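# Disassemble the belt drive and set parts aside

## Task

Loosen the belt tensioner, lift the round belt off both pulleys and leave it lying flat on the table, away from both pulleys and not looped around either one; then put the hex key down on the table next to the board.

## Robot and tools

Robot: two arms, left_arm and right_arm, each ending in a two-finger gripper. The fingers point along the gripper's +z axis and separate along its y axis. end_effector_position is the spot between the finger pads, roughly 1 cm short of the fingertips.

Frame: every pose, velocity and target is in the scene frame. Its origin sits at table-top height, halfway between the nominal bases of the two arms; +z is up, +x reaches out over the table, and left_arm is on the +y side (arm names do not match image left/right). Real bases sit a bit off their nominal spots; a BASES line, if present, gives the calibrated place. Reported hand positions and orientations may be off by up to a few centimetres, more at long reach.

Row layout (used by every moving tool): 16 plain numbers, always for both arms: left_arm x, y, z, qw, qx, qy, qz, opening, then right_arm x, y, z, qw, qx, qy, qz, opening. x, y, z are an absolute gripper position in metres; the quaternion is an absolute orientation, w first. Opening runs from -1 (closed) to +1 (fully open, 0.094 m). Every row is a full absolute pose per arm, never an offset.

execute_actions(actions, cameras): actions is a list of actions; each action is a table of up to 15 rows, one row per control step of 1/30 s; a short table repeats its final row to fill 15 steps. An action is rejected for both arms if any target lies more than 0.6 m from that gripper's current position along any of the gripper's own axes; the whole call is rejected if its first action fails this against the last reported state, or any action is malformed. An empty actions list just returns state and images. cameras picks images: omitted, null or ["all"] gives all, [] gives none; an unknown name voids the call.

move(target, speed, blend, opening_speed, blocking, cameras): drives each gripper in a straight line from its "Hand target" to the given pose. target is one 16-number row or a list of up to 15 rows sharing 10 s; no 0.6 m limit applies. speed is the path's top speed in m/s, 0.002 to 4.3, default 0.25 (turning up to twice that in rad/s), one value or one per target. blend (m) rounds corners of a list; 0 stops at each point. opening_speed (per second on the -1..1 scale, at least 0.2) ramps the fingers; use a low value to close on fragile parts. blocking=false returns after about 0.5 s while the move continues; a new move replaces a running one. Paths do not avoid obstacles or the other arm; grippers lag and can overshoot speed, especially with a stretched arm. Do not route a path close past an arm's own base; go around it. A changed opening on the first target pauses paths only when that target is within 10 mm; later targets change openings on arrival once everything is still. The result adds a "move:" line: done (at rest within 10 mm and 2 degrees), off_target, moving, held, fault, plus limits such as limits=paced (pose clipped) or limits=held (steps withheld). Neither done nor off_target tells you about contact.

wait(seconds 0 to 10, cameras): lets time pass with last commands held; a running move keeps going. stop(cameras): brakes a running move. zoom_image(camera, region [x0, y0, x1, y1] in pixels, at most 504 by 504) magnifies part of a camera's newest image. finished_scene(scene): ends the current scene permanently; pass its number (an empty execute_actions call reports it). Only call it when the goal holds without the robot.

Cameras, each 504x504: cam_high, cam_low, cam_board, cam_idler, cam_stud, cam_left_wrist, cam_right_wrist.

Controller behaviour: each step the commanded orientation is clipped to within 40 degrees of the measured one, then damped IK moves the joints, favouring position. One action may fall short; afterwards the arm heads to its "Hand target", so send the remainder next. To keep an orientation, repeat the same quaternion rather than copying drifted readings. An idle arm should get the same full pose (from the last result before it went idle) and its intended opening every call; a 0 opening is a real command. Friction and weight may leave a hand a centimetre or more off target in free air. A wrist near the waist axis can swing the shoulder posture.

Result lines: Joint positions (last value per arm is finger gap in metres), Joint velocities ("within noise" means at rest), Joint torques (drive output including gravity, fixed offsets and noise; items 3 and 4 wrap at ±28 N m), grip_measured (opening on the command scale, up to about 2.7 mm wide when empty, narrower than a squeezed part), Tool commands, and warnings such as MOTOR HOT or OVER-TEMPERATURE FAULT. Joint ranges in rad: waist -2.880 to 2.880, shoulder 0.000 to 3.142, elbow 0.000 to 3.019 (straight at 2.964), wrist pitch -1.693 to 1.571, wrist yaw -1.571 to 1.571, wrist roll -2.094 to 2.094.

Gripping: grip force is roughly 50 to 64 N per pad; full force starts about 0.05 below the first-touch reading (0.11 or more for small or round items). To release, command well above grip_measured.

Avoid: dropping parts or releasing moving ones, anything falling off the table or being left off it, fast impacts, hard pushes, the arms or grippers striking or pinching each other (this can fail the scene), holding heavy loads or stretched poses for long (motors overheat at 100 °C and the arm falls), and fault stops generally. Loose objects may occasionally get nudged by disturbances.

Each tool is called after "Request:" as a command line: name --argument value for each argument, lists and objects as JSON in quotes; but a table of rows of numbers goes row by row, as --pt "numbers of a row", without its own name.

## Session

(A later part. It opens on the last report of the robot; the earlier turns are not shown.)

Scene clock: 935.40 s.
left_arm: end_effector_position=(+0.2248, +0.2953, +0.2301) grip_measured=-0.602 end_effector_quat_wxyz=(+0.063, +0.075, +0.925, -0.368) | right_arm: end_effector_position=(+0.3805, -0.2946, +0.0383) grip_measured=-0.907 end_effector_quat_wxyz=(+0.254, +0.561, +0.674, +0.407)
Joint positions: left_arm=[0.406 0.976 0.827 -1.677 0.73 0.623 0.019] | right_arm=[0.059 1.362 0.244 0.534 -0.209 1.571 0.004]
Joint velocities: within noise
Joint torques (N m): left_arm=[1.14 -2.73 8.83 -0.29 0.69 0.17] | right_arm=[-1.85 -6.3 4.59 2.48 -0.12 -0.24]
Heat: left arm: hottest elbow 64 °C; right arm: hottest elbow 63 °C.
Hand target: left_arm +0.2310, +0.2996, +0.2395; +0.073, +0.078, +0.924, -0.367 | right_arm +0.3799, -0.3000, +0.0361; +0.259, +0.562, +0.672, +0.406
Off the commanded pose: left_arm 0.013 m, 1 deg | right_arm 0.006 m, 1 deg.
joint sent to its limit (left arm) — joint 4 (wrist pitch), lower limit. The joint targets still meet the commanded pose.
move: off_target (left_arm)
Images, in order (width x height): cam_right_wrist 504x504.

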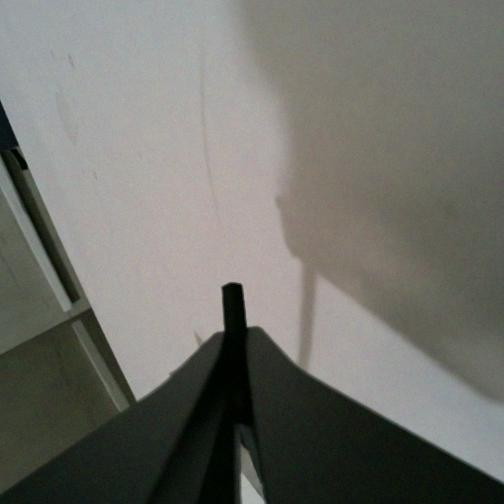

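Request:
move --target '[0.231, 0.3, 0.24, 0.07, 0.079, 0.923, -0.369, -0.6, 0.380, -0.300, 0.0195, 0.2594, 0.5619, 0.6723, 0.4061, -1]' --speed 0.04 --cameras '["cam_right_wrist"]'

Scene clock: 938.43 s.
left_arm: end_effector_position=(+0.2248, +0.2953, +0.2301) grip_measured=-0.602 end_effector_quat_wxyz=(+0.063, +0.075, +0.925, -0.368) | right_arm: end_effector_position=(+0.3810, -0.2946, +0.0218) grip_measured=-0.907 end_effector_quat_wxyz=(+0.254, +0.561, +0.674, +0.408)
Joint positions: left_arm=[0.406 0.976 0.827 -1.677 0.73 0.623 0.019] | right_arm=[0.059 1.461 0.236 0.642 -0.209 1.571 0.004]
Joint velocities: within noise
Joint torques (N m): left_arm=[1.14 -2.61 8.81 -0.29 0.69 0.17] | right_arm=[-1.9 -6.59 3.71 2.69 -0.13 -0.23]
Heat: left arm: hottest elbow 64 °C; right arm: hottest elbow 62 °C.
Hand target: left_arm +0.2310, +0.2996, +0.2395; +0.073, +0.078, +0.924, -0.367 | right_arm +0.3800, -0.2999, +0.0197; +0.259, +0.562, +0.672, +0.406
Off the commanded pose: left_arm 0.013 m, 1 deg | right_arm 0.006 m, 1 deg.
joint sent to its limit (left arm) — joint 4 (wrist pitch), lower limit. The joint targets still meet the commanded pose.
move: off_target (left_arm)
Images, in order (width x height): cam_right_wrist 504x504.

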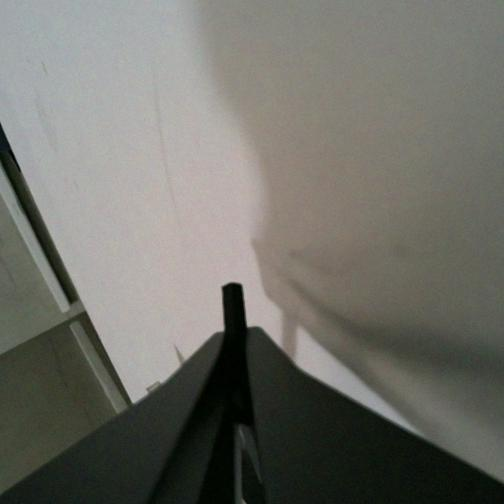

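Request:
move --target '[0.231, 0.3, 0.24, 0.07, 0.079, 0.923, -0.369, -0.6, 0.380, -0.300, 0.0125, 0.2594, 0.5619, 0.6723, 0.4061, -1]' --speed 0.03 --cameras '["cam_right_wrist"]'

Request:
zoom_image --camera "cam_right_wrist" --region '[130, 200, 380, 450]'

Scene clock: 941.73 s.
left_arm: end_effector_position=(+0.2248, +0.2953, +0.2301) grip_measured=-0.602 end_effector_quat_wxyz=(+0.063, +0.075, +0.925, -0.368) | right_arm: end_effector_position=(+0.3822, -0.2945, +0.0153) grip_measured=-0.907 end_effector_quat_wxyz=(+0.255, +0.561, +0.674, +0.408)
Joint positions: left_arm=[0.406 0.976 0.827 -1.677 0.73 0.623 0.019] | right_arm=[0.059 1.505 0.236 0.688 -0.209 1.571 0.004]
Joint velocities: within noise
Joint torques (N m): left_arm=[1.14 -2.61 8.83 -0.31 0.68 0.18] | right_arm=[-1.85 -6.95 3.17 2.74 -0.13 -0.23]
Heat: left arm: hottest elbow 64 °C; right arm: hottest elbow 61 °C.
Hand target: left_arm +0.2310, +0.2996, +0.2395; +0.073, +0.078, +0.924, -0.367 | right_arm +0.3800, -0.2999, +0.0126; +0.259, +0.562, +0.672, +0.406
Off the commanded pose: left_arm 0.013 m, 1 deg | right_arm 0.007 m, 1 deg.
joint sent to its limit (left arm) — joint 4 (wrist pitch), lower limit. The joint targets still meet the commanded pose.
move: off_target (left_arm)
Images, in order (width x height): cam_right_wrist 504x504.

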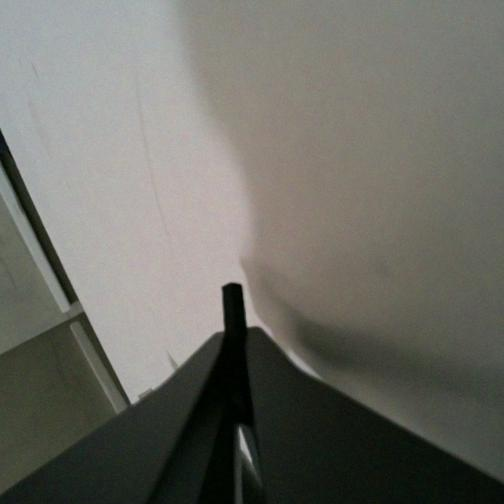

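Scaled by 2.016.

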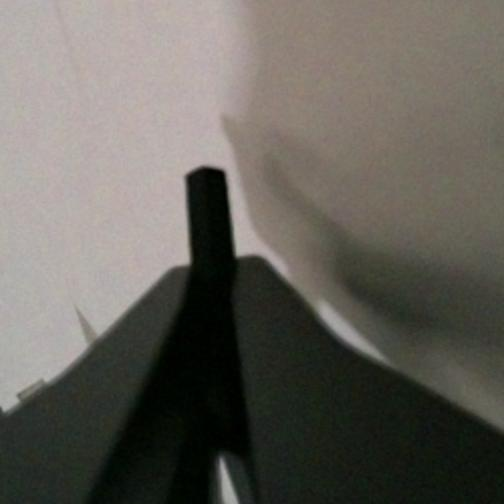

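Request:
move --target '[0.231, 0.3, 0.24, 0.07, 0.079, 0.923, -0.369, -0.6, 0.380, -0.300, 0.0075, 0.2594, 0.5619, 0.6723, 0.4061, -1]' --speed 0.03 --cameras '["cam_right_wrist"]'

Request:
zoom_image --camera "cam_right_wrist" --region '[130, 200, 380, 450]'

Scene clock: 944.60 s.
left_arm: end_effector_position=(+0.2248, +0.2953, +0.2301) grip_measured=-0.602 end_effector_quat_wxyz=(+0.063, +0.075, +0.925, -0.368) | right_arm: end_effector_position=(+0.3829, -0.2945, +0.0107) grip_measured=-0.907 end_effector_quat_wxyz=(+0.256, +0.560, +0.674, +0.409)
Joint positions: left_arm=[0.406 0.976 0.827 -1.677 0.73 0.623 0.019] | right_arm=[0.059 1.536 0.236 0.721 -0.209 1.571 0.004]
Joint velocities: within noise
Joint torques (N m): left_arm=[1.14 -2.78 8.84 -0.29 0.69 0.18] | right_arm=[-2.02 -7.24 2.78 2.7 -0.13 -0.24]
Heat: left arm: hottest elbow 64 °C; right arm: hottest elbow 61 °C.
Hand target: left_arm +0.2310, +0.2996, +0.2395; +0.073, +0.078, +0.924, -0.367 | right_arm +0.3800, -0.2998, +0.0077; +0.259, +0.562, +0.672, +0.406
Off the commanded pose: left_arm 0.013 m, 1 deg | right_arm 0.007 m, 1 deg.
joint sent to its limit (left arm) — joint 4 (wrist pitch), lower limit. The joint targets still meet the commanded pose.
move: off_target (left_arm)
Images, in order (width x height): cam_right_wrist 504x504.

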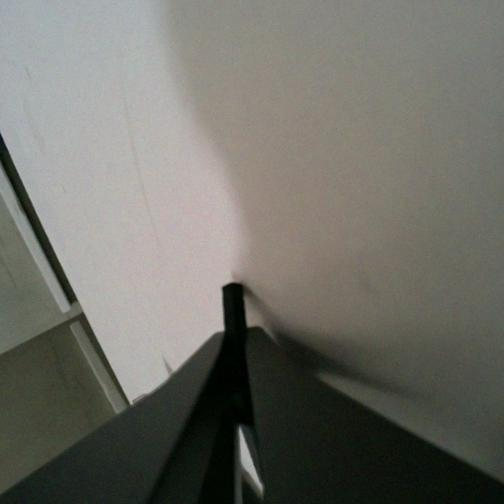

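Scaled by 2.016.

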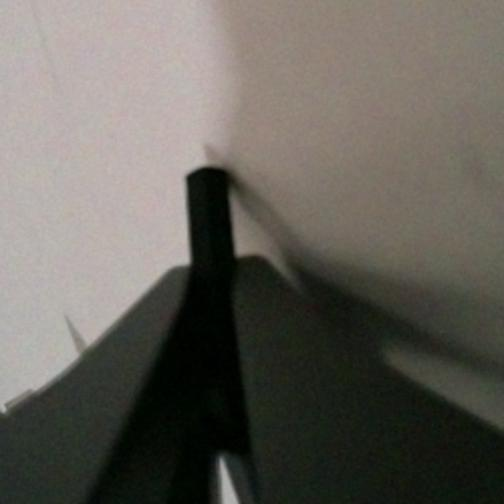

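Request:
move --target '[0.231, 0.3, 0.24, 0.07, 0.079, 0.923, -0.369, -0.6, 0.380, -0.300, 0.0045, 0.2594, 0.5619, 0.6723, 0.4061, -1]' --speed 0.03 --cameras '["cam_right_wrist"]'

Request:
zoom_image --camera "cam_right_wrist" --region '[130, 200, 380, 450]'

Scene clock: 947.93 s.
left_arm: end_effector_position=(+0.2248, +0.2953, +0.2301) grip_measured=-0.602 end_effector_quat_wxyz=(+0.063, +0.075, +0.925, -0.368) | right_arm: end_effector_position=(+0.3843, -0.2945, +0.0102) grip_measured=-0.907 end_effector_quat_wxyz=(+0.258, +0.559, +0.672, +0.412)
Joint positions: left_arm=[0.406 0.976 0.827 -1.677 0.73 0.623 0.019] | right_arm=[0.059 1.551 0.236 0.745 -0.209 1.571 0.004]
Joint velocities: within noise
Joint torques (N m): left_arm=[1.14 -2.73 8.83 -0.29 0.69 0.18] | right_arm=[-1.85 -7.36 2.67 2.4 -0.13 -0.24]
Heat: left arm: hottest elbow 64 °C; right arm: hottest elbow 60 °C.
Hand target: left_arm +0.2310, +0.2996, +0.2395; +0.073, +0.078, +0.924, -0.367 | right_arm +0.3800, -0.2999, +0.0047; +0.259, +0.562, +0.672, +0.406
Off the commanded pose: left_arm 0.013 m, 1 deg | right_arm 0.009 m, 1 deg.
joint sent to its limit (left arm) — joint 4 (wrist pitch), lower limit. The joint targets still meet the commanded pose.
move: off_target (left_arm)
Images, in order (width x height): cam_right_wrist 504x504.

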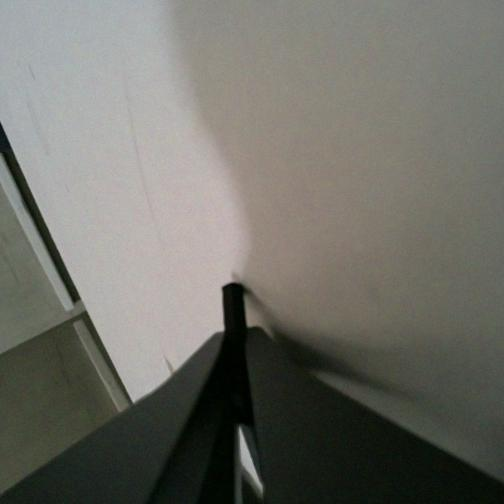

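Scaled by 2.016.

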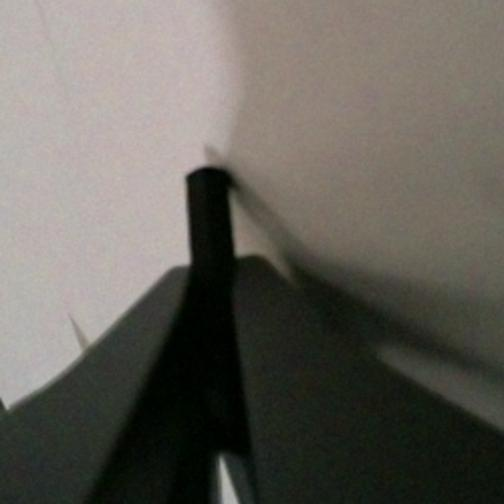

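Request:
move --target '[0.231, 0.3, 0.24, 0.07, 0.079, 0.923, -0.369, -0.6, 0.381, -0.300, 0.0090, 0.2594, 0.5619, 0.6723, 0.4061, -0.62]' --speed 0.03 --opening_speed 0.3 --cameras '["cam_right_wrist"]'

Scene clock: 953.30 s.
left_arm: end_effector_position=(+0.2248, +0.2953, +0.2301) grip_measured=-0.602 end_effector_quat_wxyz=(+0.063, +0.075, +0.925, -0.368) | right_arm: end_effector_position=(+0.3852, -0.2943, +0.0128) grip_measured=-0.624 end_effector_quat_wxyz=(+0.261, +0.557, +0.671, +0.414)
Joint positions: left_arm=[0.406 0.976 0.827 -1.677 0.73 0.623 0.019] | right_arm=[0.059 1.544 0.236 0.746 -0.209 1.571 0.018]
Joint velocities: within noise
Joint torques (N m): left_arm=[1.08 -2.67 8.81 -0.32 0.69 0.18] | right_arm=[-1.96 -8.64 2.96 1.4 -0.12 -0.24]
Heat: left arm: hottest elbow 64 °C; right arm: hottest elbow 59 °C.
Hand target: left_arm +0.2310, +0.2996, +0.2395; +0.073, +0.078, +0.924, -0.367 | right_arm +0.3810, -0.2999, +0.0090; +0.259, +0.562, +0.672, +0.406
Off the commanded pose: left_arm 0.013 m, 1 deg | right_arm 0.008 m, 1 deg.
joint sent to its limit (left arm) — joint 4 (wrist pitch), lower limit. The joint targets still meet the commanded pose.
move: off_target (left_arm)
Images, in order (width x height): cam_right_wrist 504x504.

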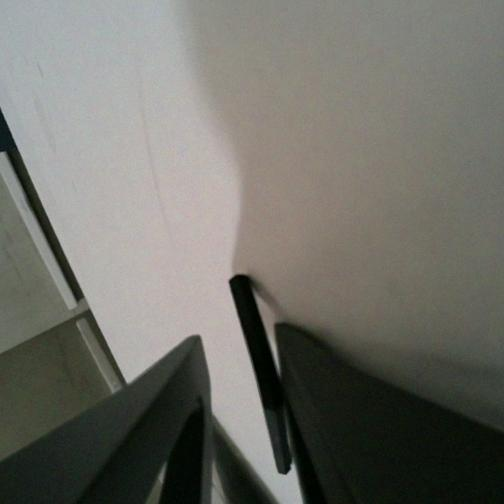

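Request:
move --target '[0.231, 0.3, 0.24, 0.07, 0.079, 0.923, -0.369, -0.6, 0.3005, -0.3255, 0.0626, 0.2594, 0.5619, 0.6723, 0.4061, -0.55]' --speed 0.06 --cameras '["cam_right_wrist"]'

Scene clock: 960.93 s.
left_arm: end_effector_position=(+0.2248, +0.2953, +0.2301) grip_measured=-0.602 end_effector_quat_wxyz=(+0.063, +0.075, +0.925, -0.368) | right_arm: end_effector_position=(+0.3025, -0.3213, +0.0643) grip_measured=-0.553 end_effector_quat_wxyz=(+0.258, +0.559, +0.672, +0.411)
Joint positions: left_arm=[0.406 0.976 0.827 -1.677 0.73 0.623 0.019] | right_arm=[-0.073 0.839 0.087 0.16 -0.32 1.497 0.021]
Joint velocities: within noise
Joint torques (N m): left_arm=[1.08 -2.67 8.83 -0.31 0.68 0.17] | right_arm=[-2.14 -2.32 7.49 1.39 -0.18 -0.26]
Heat: left arm: hottest elbow 64 °C; right arm: hottest elbow 58 °C.
Hand target: left_arm +0.2310, +0.2996, +0.2395; +0.073, +0.078, +0.924, -0.367 | right_arm +0.3006, -0.3254, +0.0625; +0.260, +0.562, +0.672, +0.406
Off the commanded pose: left_arm 0.013 m, 1 deg | right_arm 0.005 m, 1 deg.
joint sent to its limit (left arm) — joint 4 (wrist pitch), lower limit. The joint targets still meet the commanded pose.
move: off_target (left_arm)
Images, in order (width x height): cam_right_wrist 504x504.

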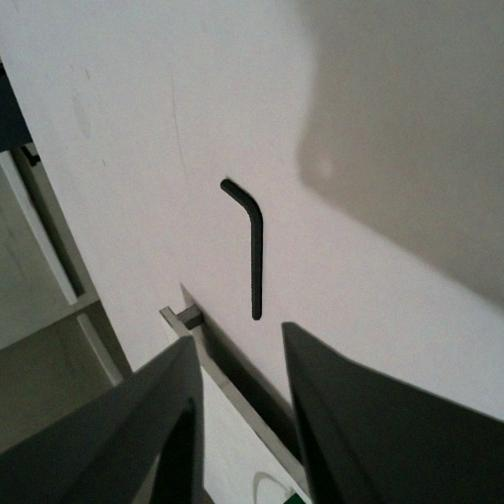

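Request:
move --pt "0.231 0.3 0.24 0.07 0.079 0.923 -0.369 -0.6 0.28 -0.32 0.13 0.2594 0.5619 0.6723 0.4061 -0.5" --pt "0.231 0.3 0.24 0.07 0.079 0.923 -0.369 -0.6 0.27 -0.26 0.21 0.2578 -0.0842 0.9622 0.0226 -0.4" --pt "0.231 0.3 0.24 0.07 0.079 0.923 -0.369 -0.6 0.245 -0.12 0.20 0.1317 -0.7746 0.5943 0.1717 -0.4" --speed '[0.15, 0.25, 0.25]' --cameras '["cam_right_wrist", "cam_board"]'

Scene clock: 977.03 s.
left_arm: end_effector_position=(+0.2248, +0.2953, +0.2301) grip_measured=-0.602 end_effector_quat_wxyz=(+0.063, +0.075, +0.925, -0.368) | right_arm: end_effector_position=(+0.2348, -0.1322, +0.1817) grip_measured=-0.403 end_effector_quat_wxyz=(-0.117, +0.766, -0.607, -0.176)
Joint positions: left_arm=[0.406 0.976 0.827 -1.677 0.73 0.623 0.019] | right_arm=[0.547 1.117 0.882 -1.225 -0.413 -1.219 0.028]
Joint velocities: within noise
Joint torques (N m): left_arm=[1.08 -2.73 8.83 -0.28 0.69 0.18] | right_arm=[0.44 -6.65 13.22 0.18 -0.44 -0.18]
Heat: left arm: hottest elbow 64 °C; right arm: hottest elbow 63 °C.
Hand target: left_arm +0.2310, +0.2996, +0.2395; +0.073, +0.078, +0.924, -0.367 | right_arm +0.2443, -0.1205, +0.1999; -0.132, +0.774, -0.594, -0.172
Off the commanded pose: left_arm 0.013 m, 1 deg | right_arm 0.024 m, 2 deg.
joint sent to its limit (left arm) — joint 4 (wrist pitch), lower limit. The joint targets still meet the commanded pose.
move: off_target (left_arm, right_arm); target 2's new opening was sent with right_arm's hand 0.030 m and 3 deg from that target
Images, in order (width x height): cam_board 504x504, cam_right_wrist 504x504.

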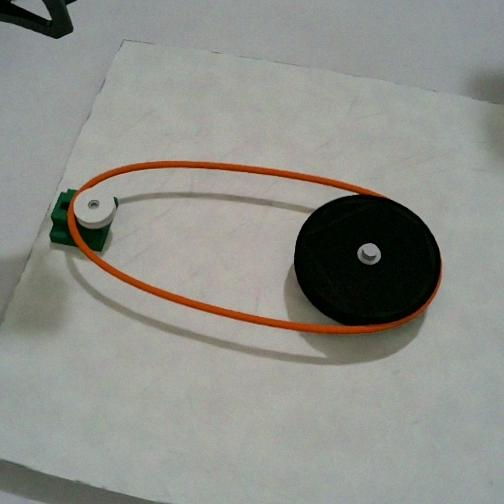

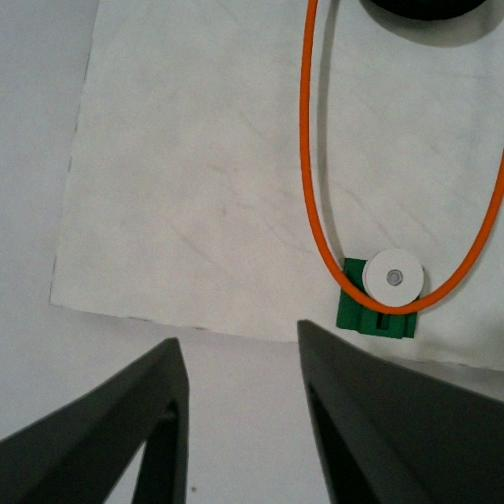

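Request:
move --target '[0.231, 0.3, 0.24, 0.07, 0.079, 0.923, -0.369, -0.6, 0.255, -0.080, 0.110, 0.1317, -0.7746, 0.5943, 0.1717, -0.4]' --speed 0.12 --cameras '["cam_right_wrist"]'

Scene clock: 989.53 s.
left_arm: end_effector_position=(+0.2248, +0.2953, +0.2301) grip_measured=-0.602 end_effector_quat_wxyz=(+0.063, +0.075, +0.925, -0.368) | right_arm: end_effector_position=(+0.2580, -0.0840, +0.1154) grip_measured=-0.403 end_effector_quat_wxyz=(-0.135, +0.774, -0.595, -0.171)
Joint positions: left_arm=[0.406 0.976 0.827 -1.677 0.73 0.623 0.019] | right_arm=[0.63 1.291 0.831 -0.933 -0.403 -1.153 0.028]
Joint velocities: within noise
Joint torques (N m): left_arm=[1.14 -2.67 8.81 -0.31 0.69 0.17] | right_arm=[0.38 -9 7.82 1.2 -0.27 -0.02]
Heat: left arm: hottest elbow 64 °C; right arm: hottest elbow 68 °C.
Hand target: left_arm +0.2310, +0.2996, +0.2395; +0.073, +0.078, +0.924, -0.367 | right_arm +0.2549, -0.0801, +0.1102; -0.132, +0.775, -0.594, -0.172
Off the commanded pose: left_arm 0.013 m, 1 deg | right_arm 0.007 m, 0 deg.
joint sent to its limit (left arm) — joint 4 (wrist pitch), lower limit. The joint targets still meet the commanded pose.
move: off_target (left_arm)
Images, in order (width x height): cam_right_wrist 504x504.

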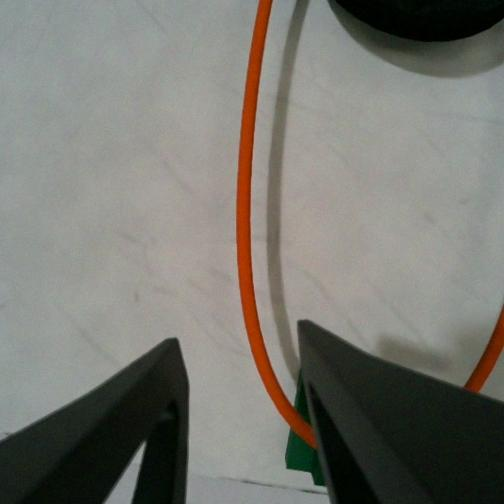

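Request:
move --target '[0.231, 0.3, 0.24, 0.07, 0.079, 0.923, -0.369, -0.6, 0.2468, -0.0480, 0.0395, 0.1317, -0.7746, 0.5943, 0.1717, -0.4]' --speed 0.07 --cameras '["cam_right_wrist"]'

Scene clock: 996.03 s.
left_arm: end_effector_position=(+0.2248, +0.2953, +0.2301) grip_measured=-0.602 end_effector_quat_wxyz=(+0.063, +0.075, +0.925, -0.368) | right_arm: end_effector_position=(+0.2516, -0.0508, +0.0461) grip_measured=-0.403 end_effector_quat_wxyz=(-0.136, +0.774, -0.595, -0.170)
Joint positions: left_arm=[0.406 0.976 0.827 -1.677 0.73 0.623 0.019] | right_arm=[0.716 1.443 0.761 -0.672 -0.386 -1.062 0.028]
Joint velocities: within noise
Joint torques (N m): left_arm=[1.26 -2.78 8.83 -0.31 0.69 0.17] | right_arm=[0.5 -10.11 6.61 1.36 -0.26 0.01]
Heat: left arm: hottest elbow 64 °C; right arm: hottest elbow 67 °C.
Hand target: left_arm +0.2310, +0.2996, +0.2395; +0.073, +0.078, +0.924, -0.367 | right_arm +0.2468, -0.0482, +0.0397; -0.132, +0.775, -0.594, -0.172
Off the commanded pose: left_arm 0.013 m, 1 deg | right_arm 0.009 m, 1 deg.
joint sent to its limit (left arm) — joint 4 (wrist pitch), lower limit. The joint targets still meet the commanded pose.
move: off_target (left_arm)
Images, in order (width x height): cam_right_wrist 504x504.

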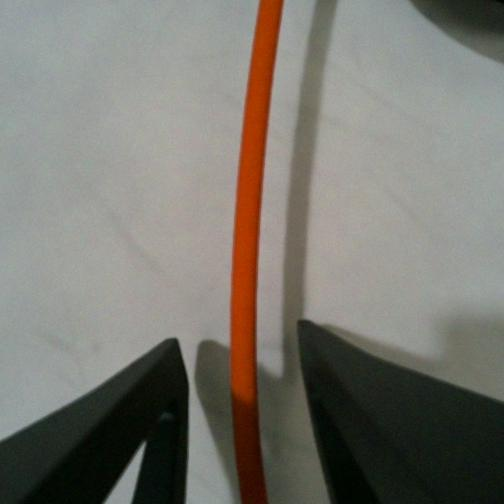

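Request:
move --pt "0.231 0.3 0.24 0.07 0.079 0.923 -0.369 -0.6 0.2460 -0.0455 0.0345 0.1317 -0.7746 0.5943 0.1717 -0.4" --pt "0.231 0.3 0.24 0.07 0.079 0.923 -0.369 -0.6 0.2460 -0.0455 0.0345 0.1317 -0.7746 0.5943 0.1717 -0.94" --speed 0.05 --opening_speed 0.25 --cameras '["cam_right_wrist"]'

Scene clock: 1002.10 s.
left_arm: end_effector_position=(+0.2248, +0.2953, +0.2301) grip_measured=-0.602 end_effector_quat_wxyz=(+0.063, +0.075, +0.925, -0.368) | right_arm: end_effector_position=(+0.2524, -0.0471, +0.0430) grip_measured=-0.914 end_effector_quat_wxyz=(-0.139, +0.773, -0.595, -0.170)
Joint positions: left_arm=[0.406 0.976 0.827 -1.677 0.73 0.623 0.019] | right_arm=[0.722 1.454 0.761 -0.652 -0.385 -1.053 0.004]
Joint velocities: within noise
Joint torques (N m): left_arm=[1.14 -2.61 8.81 -0.29 0.69 0.18] | right_arm=[0.62 -10.11 6.32 1.31 -0.26 -0.03]
Heat: left arm: hottest elbow 64 °C; right arm: hottest elbow 65 °C.
Hand target: left_arm +0.2310, +0.2996, +0.2395; +0.073, +0.078, +0.924, -0.367 | right_arm +0.2460, -0.0457, +0.0348; -0.132, +0.775, -0.594, -0.172
Off the commanded pose: left_arm 0.013 m, 1 deg | right_arm 0.011 m, 1 deg.
joint sent to its limit (left arm) — joint 4 (wrist pitch), lower limit. The joint targets still meet the commanded pose.
move: off_target (left_arm, right_arm); target 2's new opening was sent with right_arm's hand 0.011 m and 1 deg from that target
Images, in order (width x height): cam_right_wrist 504x504.

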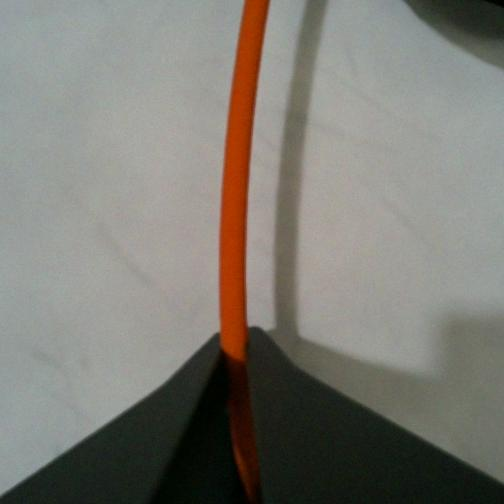

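Request:
move --pt "0.231 0.3 0.24 0.07 0.079 0.923 -0.369 -0.6 0.244 -0.050 0.088 0.1317 -0.7746 0.5943 0.1717 -0.95" --pt "0.231 0.3 0.24 0.07 0.079 0.923 -0.369 -0.6 0.257 -0.045 0.128 0.1317 -0.7746 0.5943 0.1717 -0.95" --speed 0.08 --cameras '["cam_board"]'

Scene clock: 1008.00 s.
left_arm: end_effector_position=(+0.2248, +0.2953, +0.2301) grip_measured=-0.602 end_effector_quat_wxyz=(+0.063, +0.075, +0.925, -0.368) | right_arm: end_effector_position=(+0.2461, -0.0595, +0.0916) grip_measured=-0.915 end_effector_quat_wxyz=(-0.103, +0.772, -0.605, -0.167)
Joint positions: left_arm=[0.406 0.976 0.827 -1.677 0.73 0.623 0.019] | right_arm=[0.717 1.368 0.843 -0.895 -0.365 -1.057 0.004]
Joint velocities: within noise
Joint torques (N m): left_arm=[1.08 -2.67 8.8 -0.28 0.69 0.18] | right_arm=[-0.73 -13.98 12.83 -0.79 -1.16 -0.18]
Heat: left arm: hottest elbow 64 °C; right arm: hottest elbow 64 °C.
Hand target: left_arm +0.2310, +0.2996, +0.2395; +0.073, +0.078, +0.924, -0.367 | right_arm +0.2561, -0.0459, +0.1272; -0.132, +0.775, -0.594, -0.171
Off the commanded pose: left_arm 0.013 m, 1 deg | right_arm 0.041 m, 4 deg.
joint sent to its limit (left arm) — joint 4 (wrist pitch), lower limit. The joint targets still meet the commanded pose.
move: off_target (left_arm, right_arm)
Images, in order (width x height): cam_board 504x504.

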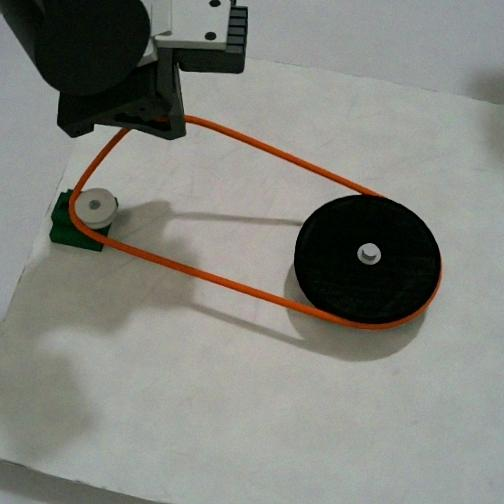

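Request:
move --target '[0.231, 0.3, 0.24, 0.07, 0.079, 0.923, -0.369, -0.6, 0.280, -0.065, 0.160, 0.1317, -0.7746, 0.5943, 0.1717, -0.95]' --speed 0.06 --cameras '["cam_board"]'

Scene clock: 1012.03 s.
left_arm: end_effector_position=(+0.2248, +0.2953, +0.2301) grip_measured=-0.602 end_effector_quat_wxyz=(+0.063, +0.075, +0.925, -0.368) | right_arm: end_effector_position=(+0.2614, -0.0702, +0.1393) grip_measured=-0.915 end_effector_quat_wxyz=(-0.111, +0.776, -0.594, -0.178)
Joint positions: left_arm=[0.406 0.976 0.827 -1.677 0.73 0.623 0.019] | right_arm=[0.654 1.322 0.933 -1.048 -0.402 -1.142 0.004]
Joint velocities: within noise
Joint torques (N m): left_arm=[1.08 -2.67 8.81 -0.28 0.69 0.17] | right_arm=[-2.2 -10.87 12.62 0.08 -0.32 -0.15]
Heat: left arm: hottest elbow 64 °C; right arm: hottest elbow 66 °C.
Hand target: left_arm +0.2310, +0.2996, +0.2395; +0.073, +0.078, +0.924, -0.367 | right_arm +0.2793, -0.0656, +0.1599; -0.132, +0.774, -0.595, -0.171
Off the commanded pose: left_arm 0.013 m, 1 deg | right_arm 0.028 m, 3 deg.
joint sent to its limit (left arm) — joint 4 (wrist pitch), lower limit. The joint targets still meet the commanded pose.
move: off_target (left_arm, right_arm)
Images, in order (width x height): cam_board 504x504.

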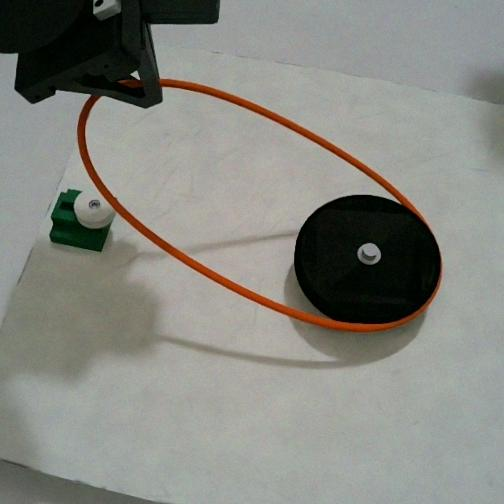

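Request:
move --target '[0.231, 0.3, 0.24, 0.07, 0.079, 0.923, -0.369, -0.6, 0.288, -0.048, 0.235, 0.1317, -0.7746, 0.5943, 0.1717, -0.95]' --speed 0.08 --cameras '["cam_board"]'

Scene clock: 1015.40 s.
left_arm: end_effector_position=(+0.2248, +0.2953, +0.2301) grip_measured=-0.602 end_effector_quat_wxyz=(+0.063, +0.075, +0.925, -0.368) | right_arm: end_effector_position=(+0.2776, -0.0578, +0.2115) grip_measured=-0.915 end_effector_quat_wxyz=(-0.111, +0.775, -0.597, -0.178)
Joint positions: left_arm=[0.406 0.976 0.827 -1.677 0.73 0.623 0.019] | right_arm=[0.654 1.317 1.126 -1.243 -0.401 -1.136 0.004]
Joint velocities: within noise
Joint torques (N m): left_arm=[1.2 -2.73 8.81 -0.29 0.69 0.18] | right_arm=[-0.32 -11.58 13.45 0.2 -0.27 -0.04]
Heat: left arm: hottest elbow 64 °C; right arm: hottest elbow 67 °C.
Hand target: left_arm +0.2310, +0.2996, +0.2395; +0.073, +0.078, +0.924, -0.367 | right_arm +0.2872, -0.0487, +0.2348; -0.132, +0.774, -0.594, -0.172
Off the commanded pose: left_arm 0.013 m, 1 deg | right_arm 0.027 m, 2 deg.
joint sent to its limit (left arm) — joint 4 (wrist pitch), lower limit. The joint targets still meet the commanded pose.
move: off_target (left_arm, right_arm)
Images, in order (width x height): cam_board 504x504.

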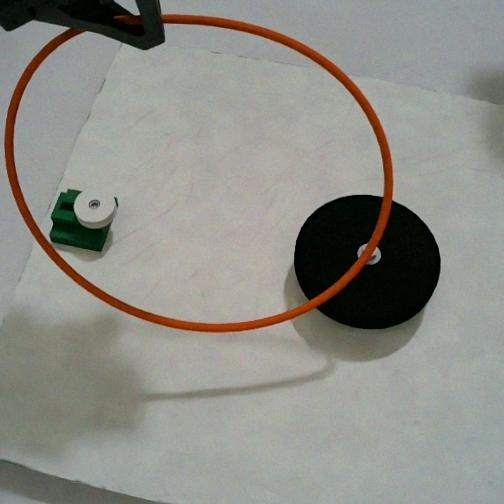

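Request:
move --pt "0.231 0.3 0.24 0.07 0.079 0.923 -0.369 -0.6 0.270 -0.150 0.270 0.1317 -0.7746 0.5943 0.1717 -0.95" --pt "0.231 0.3 0.24 0.07 0.079 0.923 -0.369 -0.6 0.240 -0.250 0.255 0.1874 -0.4882 0.8455 0.1082 -0.95" --speed '[0.12,0.12]' --cameras '["cam_high","cam_right_wrist"]'

Request:
zoom_image --camera "cam_high" --region '[200, 100, 500, 400]'

Scene clock: 1034.20 s.
left_arm: end_effector_position=(+0.2248, +0.2953, +0.2301) grip_measured=-0.602 end_effector_quat_wxyz=(+0.063, +0.075, +0.925, -0.368) | right_arm: end_effector_position=(+0.2372, -0.2464, +0.2559) grip_measured=-0.915 end_effector_quat_wxyz=(+0.180, -0.499, +0.840, +0.112)
Joint positions: left_arm=[0.406 0.976 0.827 -1.677 0.73 0.623 0.019] | right_arm=[0.222 0.79 0.884 -1.375 -0.319 -0.791 0.004]
Joint velocities: within noise
Joint torques (N m): left_arm=[1.14 -2.67 8.81 -0.28 0.69 0.17] | right_arm=[-1.9 -3.6 8.69 1.54 -0.2 -0.01]
Heat: left arm: hottest elbow 64 °C; right arm: hottest elbow 66 °C.
Hand target: left_arm +0.2310, +0.2996, +0.2395; +0.073, +0.078, +0.924, -0.367 | right_arm +0.2400, -0.2499, +0.2551; +0.187, -0.488, +0.845, +0.108
Off the commanded pose: left_arm 0.013 m, 1 deg | right_arm 0.005 m, 2 deg.
joint sent to its limit (left arm) — joint 4 (wrist pitch), lower limit. The joint targets still meet the commanded pose.
move: off_target (left_arm)
Images, in order (width x height): cam_high 504x504, cam_right_wrist 504x504.

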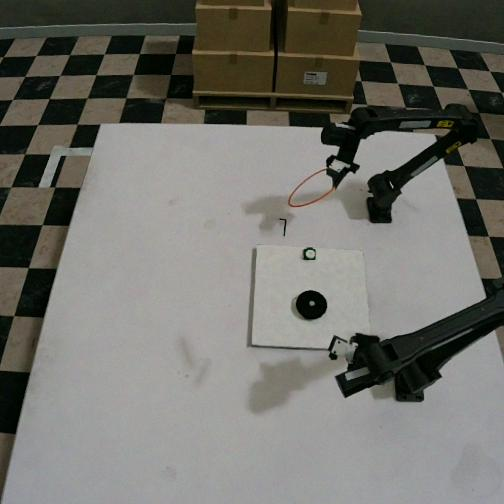

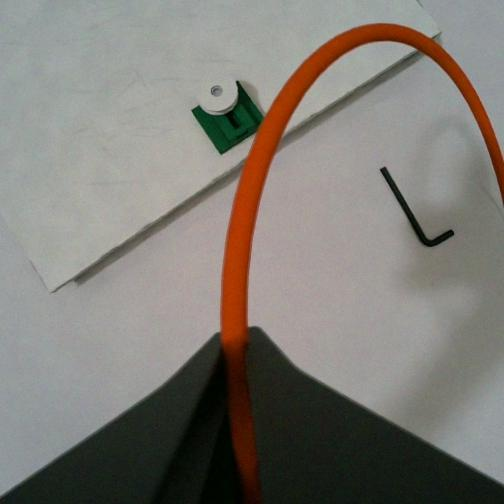

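Scaled by 1.680.

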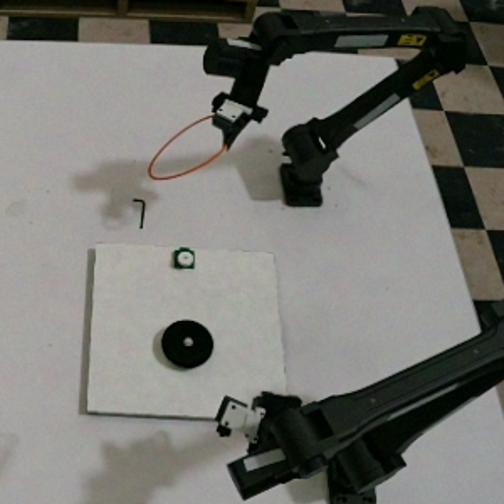

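Request:
move --pt "0.231 0.3 0.24 0.07 0.079 0.923 -0.369 -0.6 0.232 -0.245 0.22 0.2667 -0.2583 0.9068 -0.1989 -0.95" --pt "0.231 0.3 0.24 0.07 0.079 0.923 -0.369 -0.6 0.228 -0.245 0.13 0.2667 -0.2583 0.9068 -0.1989 -0.95" --speed '[0.12,0.12]' --cameras '["cam_high","cam_right_wrist","cam_low"]'

Request:
zoom_image --camera "cam_high" --region '[200, 100, 450, 350]'

Scene clock: 1052.33 s.
left_arm: end_effector_position=(+0.2248, +0.2953, +0.2301) grip_measured=-0.602 end_effector_quat_wxyz=(+0.063, +0.075, +0.925, -0.368) | right_arm: end_effector_position=(+0.2285, -0.2486, +0.1335) grip_measured=-0.916 end_effector_quat_wxyz=(+0.264, -0.257, +0.908, -0.201)
Joint positions: left_arm=[0.406 0.976 0.827 -1.677 0.73 0.623 0.019] | right_arm=[0.863 0.807 0.51 -1.026 0.636 0.242 0.004]
Joint velocities: within noise
Joint torques (N m): left_arm=[1.03 -2.67 8.81 -0.28 0.68 0.18] | right_arm=[0.44 -1.96 8.36 1.5 0.53 0]
Heat: left arm: hottest elbow 64 °C; right arm: hottest elbow 65 °C.
Hand target: left_arm +0.2310, +0.2996, +0.2395; +0.073, +0.078, +0.924, -0.367 | right_arm +0.2279, -0.2451, +0.1301; +0.267, -0.258, +0.907, -0.199
Off the commanded pose: left_arm 0.013 m, 1 deg | right_arm 0.005 m, 0 deg.
joint sent to its limit (left arm) — joint 4 (wrist pitch), lower limit. The joint targets still meet the commanded pose.
move: off_target (left_arm)
Images, in order (width x height): cam_high 504x504, cam_low 504x504, cam_right_wrist 504x504.

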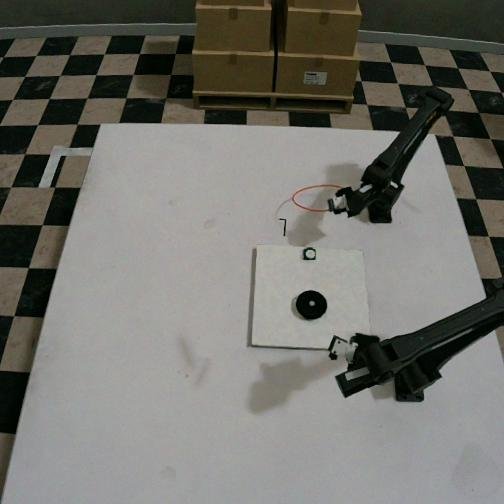

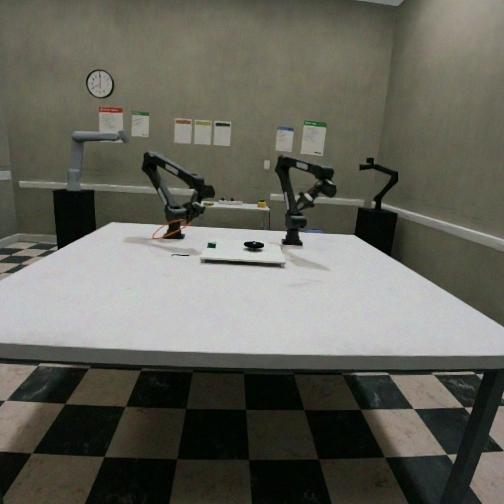

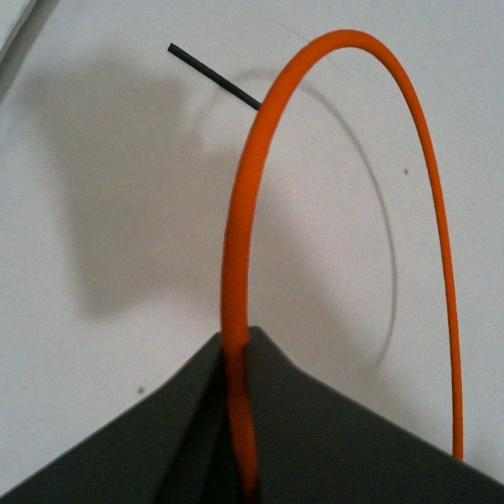

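Scaled by 2.016.

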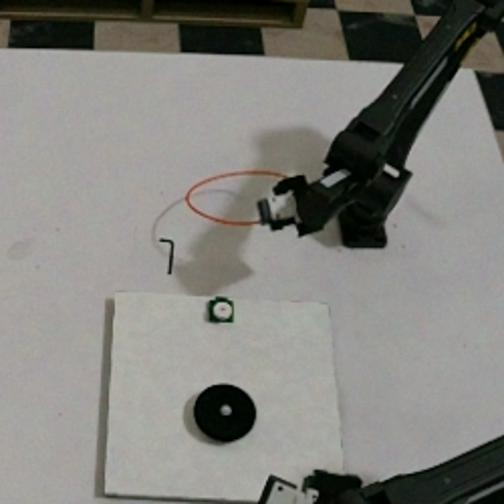

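Request:
zoom_image --camera "cam_low" --region '[135, 190, 225, 260]'

Scaled by 5.600.

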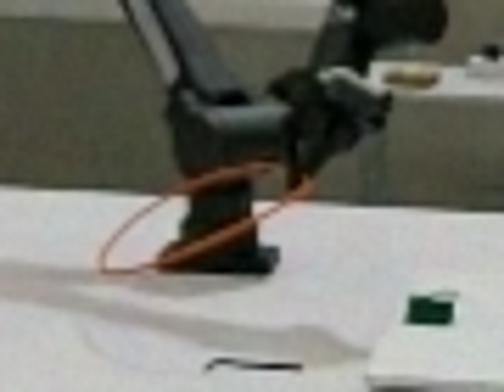

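Request:
move --target '[0.231, 0.3, 0.24, 0.07, 0.079, 0.923, -0.369, -0.6, 0.212, -0.25, 0.11, 0.2307, -0.2909, 0.8730, -0.3155, -0.95]' --speed 0.1 --cameras '["cam_low","cam_high"]'

Request:
zoom_image --camera "cam_low" --region '[135, 190, 225, 260]'

Request:
zoom_image --camera "cam_high" --region '[240, 150, 400, 280]'

Scene clock: 1086.37 s.
left_arm: end_effector_position=(+0.2248, +0.2953, +0.2301) grip_measured=-0.602 end_effector_quat_wxyz=(+0.063, +0.075, +0.925, -0.368) | right_arm: end_effector_position=(+0.2149, -0.2506, +0.1117) grip_measured=-0.916 end_effector_quat_wxyz=(+0.234, -0.285, +0.876, -0.311)
Joint positions: left_arm=[0.406 0.976 0.827 -1.677 0.73 0.623 0.019] | right_arm=[1.007 1.005 0.51 -1.137 0.797 0.414 0.004]
Joint velocities: within noise
Joint torques (N m): left_arm=[1.14 -2.73 8.81 -0.29 0.69 0.18] | right_arm=[0.56 -3.37 7.58 -0.2 0.63 0.02]
Heat: left arm: hottest elbow 64 °C; right arm: hottest elbow 64 °C.
Hand target: left_arm +0.2310, +0.2996, +0.2395; +0.073, +0.078, +0.924, -0.367 | right_arm +0.2121, -0.2500, +0.1101; +0.231, -0.291, +0.873, -0.315
Off the commanded pose: left_arm 0.013 m, 1 deg | right_arm 0.003 m, 1 deg.
joint sent to its limit (left arm) — joint 4 (wrist pitch), lower limit. The joint targets still meet the commanded pose.
move: off_target (left_arm)
Images, in order (width x height): cam_high 504x504, cam_low 504x504.

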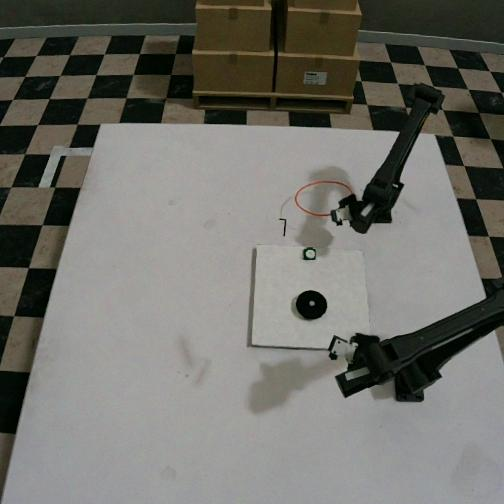

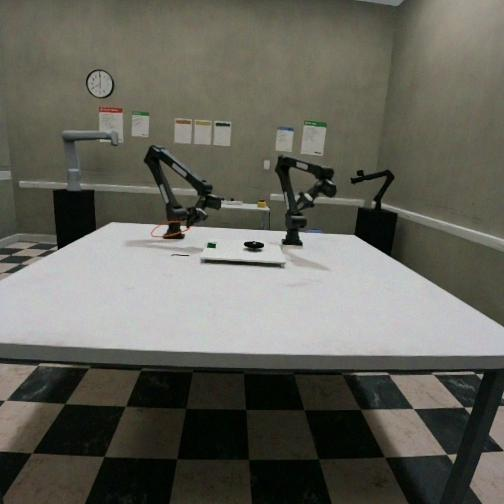

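Scaled by 5.600.

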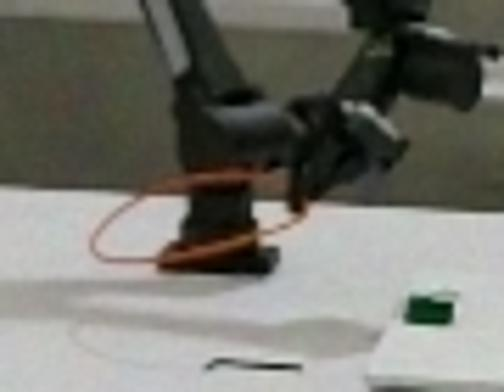

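Scaled by 3.150.

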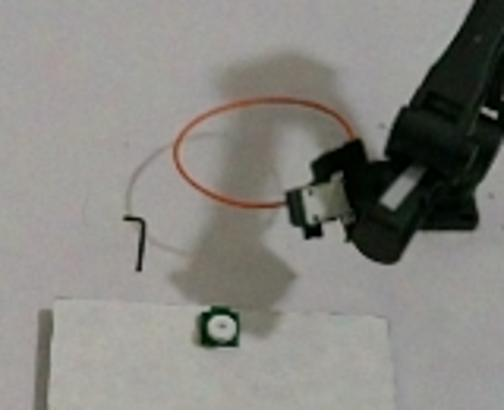

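Request:
move --target '[0.231, 0.3, 0.24, 0.07, 0.079, 0.923, -0.369, -0.6, 0.204, -0.25, 0.05, 0.2098, -0.3063, 0.8489, -0.3757, -0.95]' --speed 0.07 --cameras '["cam_low","cam_high"]'

Request:
zoom_image --camera "cam_low" --region '[135, 190, 225, 260]'

Request:
zoom_image --camera "cam_high" --region '[240, 150, 400, 280]'

Scene clock: 1099.57 s.
left_arm: end_effector_position=(+0.2248, +0.2953, +0.2301) grip_measured=-0.602 end_effector_quat_wxyz=(+0.063, +0.075, +0.925, -0.368) | right_arm: end_effector_position=(+0.2060, -0.2516, +0.0532) grip_measured=-0.916 end_effector_quat_wxyz=(+0.206, -0.304, +0.851, -0.376)
Joint positions: left_arm=[0.406 0.976 0.827 -1.677 0.73 0.623 0.019] | right_arm=[1.077 1.284 0.461 -1.035 0.85 0.533 0.004]
Joint velocities: within noise
Joint torques (N m): left_arm=[1.08 -2.73 8.83 -0.29 0.69 0.17] | right_arm=[0.5 -5.36 5.07 0.35 0.65 0.01]
Heat: left arm: hottest elbow 64 °C; right arm: hottest elbow 63 °C.
Hand target: left_arm +0.2310, +0.2996, +0.2395; +0.073, +0.078, +0.924, -0.367 | right_arm +0.2040, -0.2501, +0.0500; +0.210, -0.307, +0.849, -0.376
Off the commanded pose: left_arm 0.013 m, 1 deg | right_arm 0.004 m, 1 deg.
joint sent to its limit (left arm) — joint 4 (wrist pitch), lower limit. The joint targets still meet the commanded pose.
move: off_target (left_arm)
Images, in order (width x height): cam_high 504x504, cam_low 504x504.

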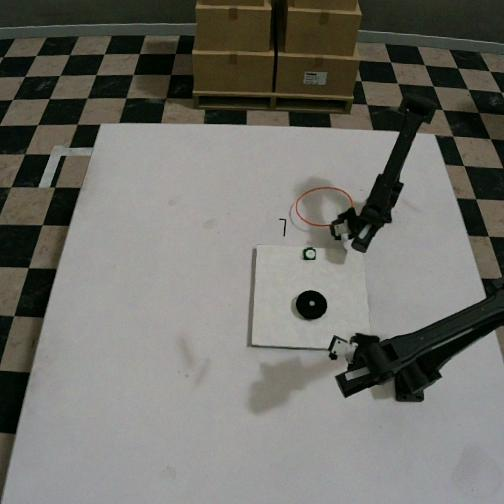

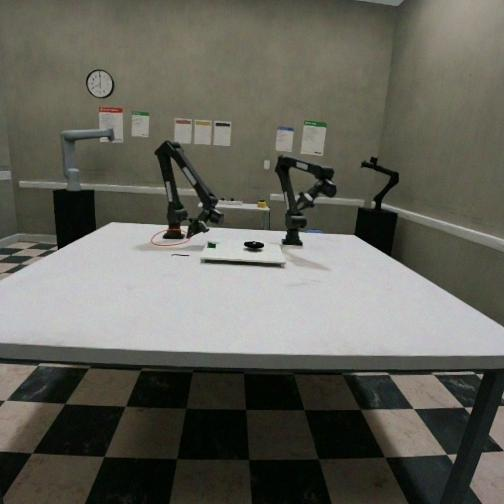

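Scaled by 5.600.

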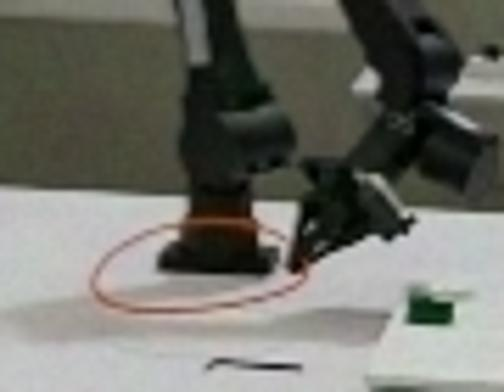

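Scaled by 3.150.

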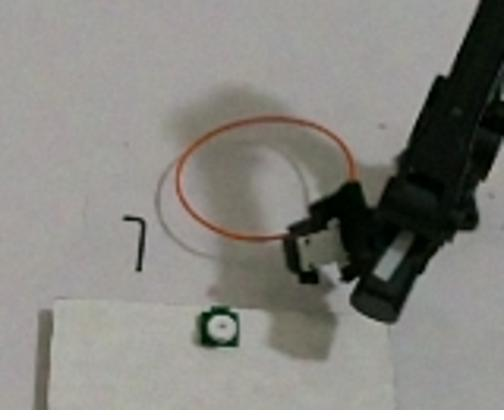

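Request:
move --target '[0.231, 0.3, 0.24, 0.07, 0.079, 0.923, -0.369, -0.6, 0.203, -0.25, 0.010, 0.2098, -0.3063, 0.8489, -0.3757, -0.95]' --speed 0.05 --cameras '["cam_low","cam_right_wrist"]'

Request:
zoom_image --camera "cam_low" --region '[135, 190, 225, 260]'

Scene clock: 1105.17 s.
left_arm: end_effector_position=(+0.2248, +0.2953, +0.2301) grip_measured=-0.602 end_effector_quat_wxyz=(+0.063, +0.075, +0.925, -0.368) | right_arm: end_effector_position=(+0.2058, -0.2503, +0.0135) grip_measured=-0.916 end_effector_quat_wxyz=(+0.208, -0.303, +0.851, -0.375)
Joint positions: left_arm=[0.406 0.976 0.827 -1.677 0.73 0.623 0.019] | right_arm=[1.081 1.428 0.424 -0.857 0.85 0.541 0.004]
Joint velocities: within noise
Joint torques (N m): left_arm=[1.08 -2.61 8.81 -0.29 0.68 0.17] | right_arm=[0.56 -6.12 3.71 0.35 0.6 0.01]
Heat: left arm: hottest elbow 64 °C; right arm: hottest elbow 62 °C.
Hand target: left_arm +0.2310, +0.2996, +0.2395; +0.073, +0.078, +0.924, -0.367 | right_arm +0.2030, -0.2500, +0.0101; +0.210, -0.306, +0.849, -0.376
Off the commanded pose: left_arm 0.013 m, 1 deg | right_arm 0.004 m, 1 deg.
joint sent to its limit (left arm) — joint 4 (wrist pitch), lower limit. The joint targets still meet the commanded pose.
move: off_target (left_arm)
Images, in order (width x height): cam_low 504x504, cam_right_wrist 504x504.

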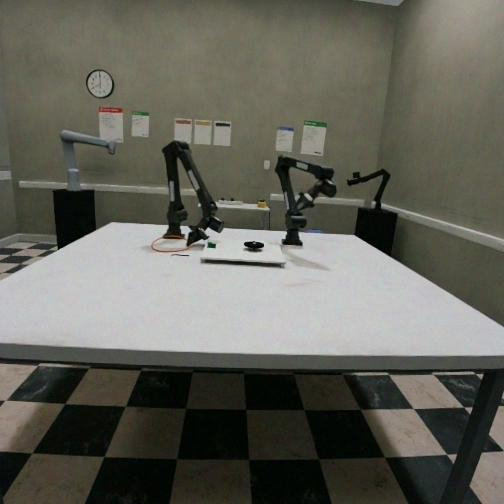

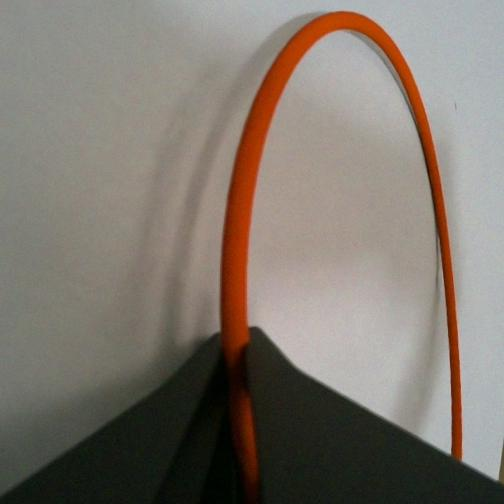

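Scaled by 5.600.

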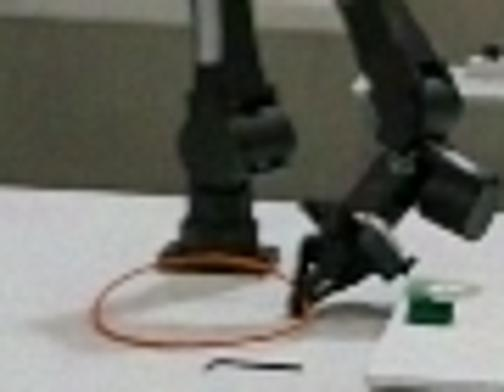

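Request:
move --pt "0.231 0.3 0.24 0.07 0.079 0.923 -0.369 -0.6 0.203 -0.25 0.0065 0.2098 -0.3063 0.8489 -0.3757 -0.95" --pt "0.231 0.3 0.24 0.07 0.079 0.923 -0.369 -0.6 0.203 -0.25 0.0065 0.2098 -0.3063 0.8489 -0.3757 -0.6" --speed 0.03 --opening_speed 0.25 --cameras '["cam_right_wrist"]'

Scene clock: 1110.57 s.
left_arm: end_effector_position=(+0.2248, +0.2953, +0.2301) grip_measured=-0.602 end_effector_quat_wxyz=(+0.063, +0.075, +0.925, -0.368) | right_arm: end_effector_position=(+0.2097, -0.2512, +0.0164) grip_measured=-0.606 end_effector_quat_wxyz=(+0.218, -0.304, +0.843, -0.387)
Joint positions: left_arm=[0.406 0.976 0.827 -1.677 0.73 0.623 0.019] | right_arm=[1.081 1.436 0.424 -0.854 0.886 0.541 0.019]
Joint velocities: within noise
Joint torques (N m): left_arm=[1.08 -2.73 8.84 -0.25 0.69 0.17] | right_arm=[0.44 -5.89 3.47 0.79 -0.76 0.01]
Heat: left arm: hottest elbow 64 °C; right arm: hottest elbow 60 °C.
Hand target: left_arm +0.2310, +0.2996, +0.2395; +0.073, +0.078, +0.924, -0.367 | right_arm +0.2031, -0.2502, +0.0072; +0.210, -0.306, +0.849, -0.376
Off the commanded pose: left_arm 0.013 m, 1 deg | right_arm 0.012 m, 2 deg.
joint sent to its limit (left arm) — joint 4 (wrist pitch), lower limit. The joint targets still meet the commanded pose.
move: off_target (left_arm, right_arm)
Images, in order (width x height): cam_right_wrist 504x504.

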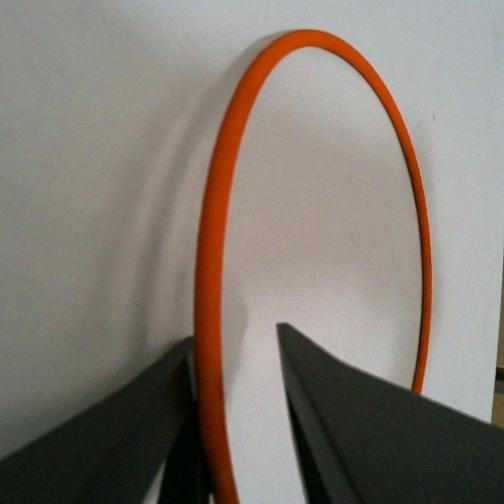

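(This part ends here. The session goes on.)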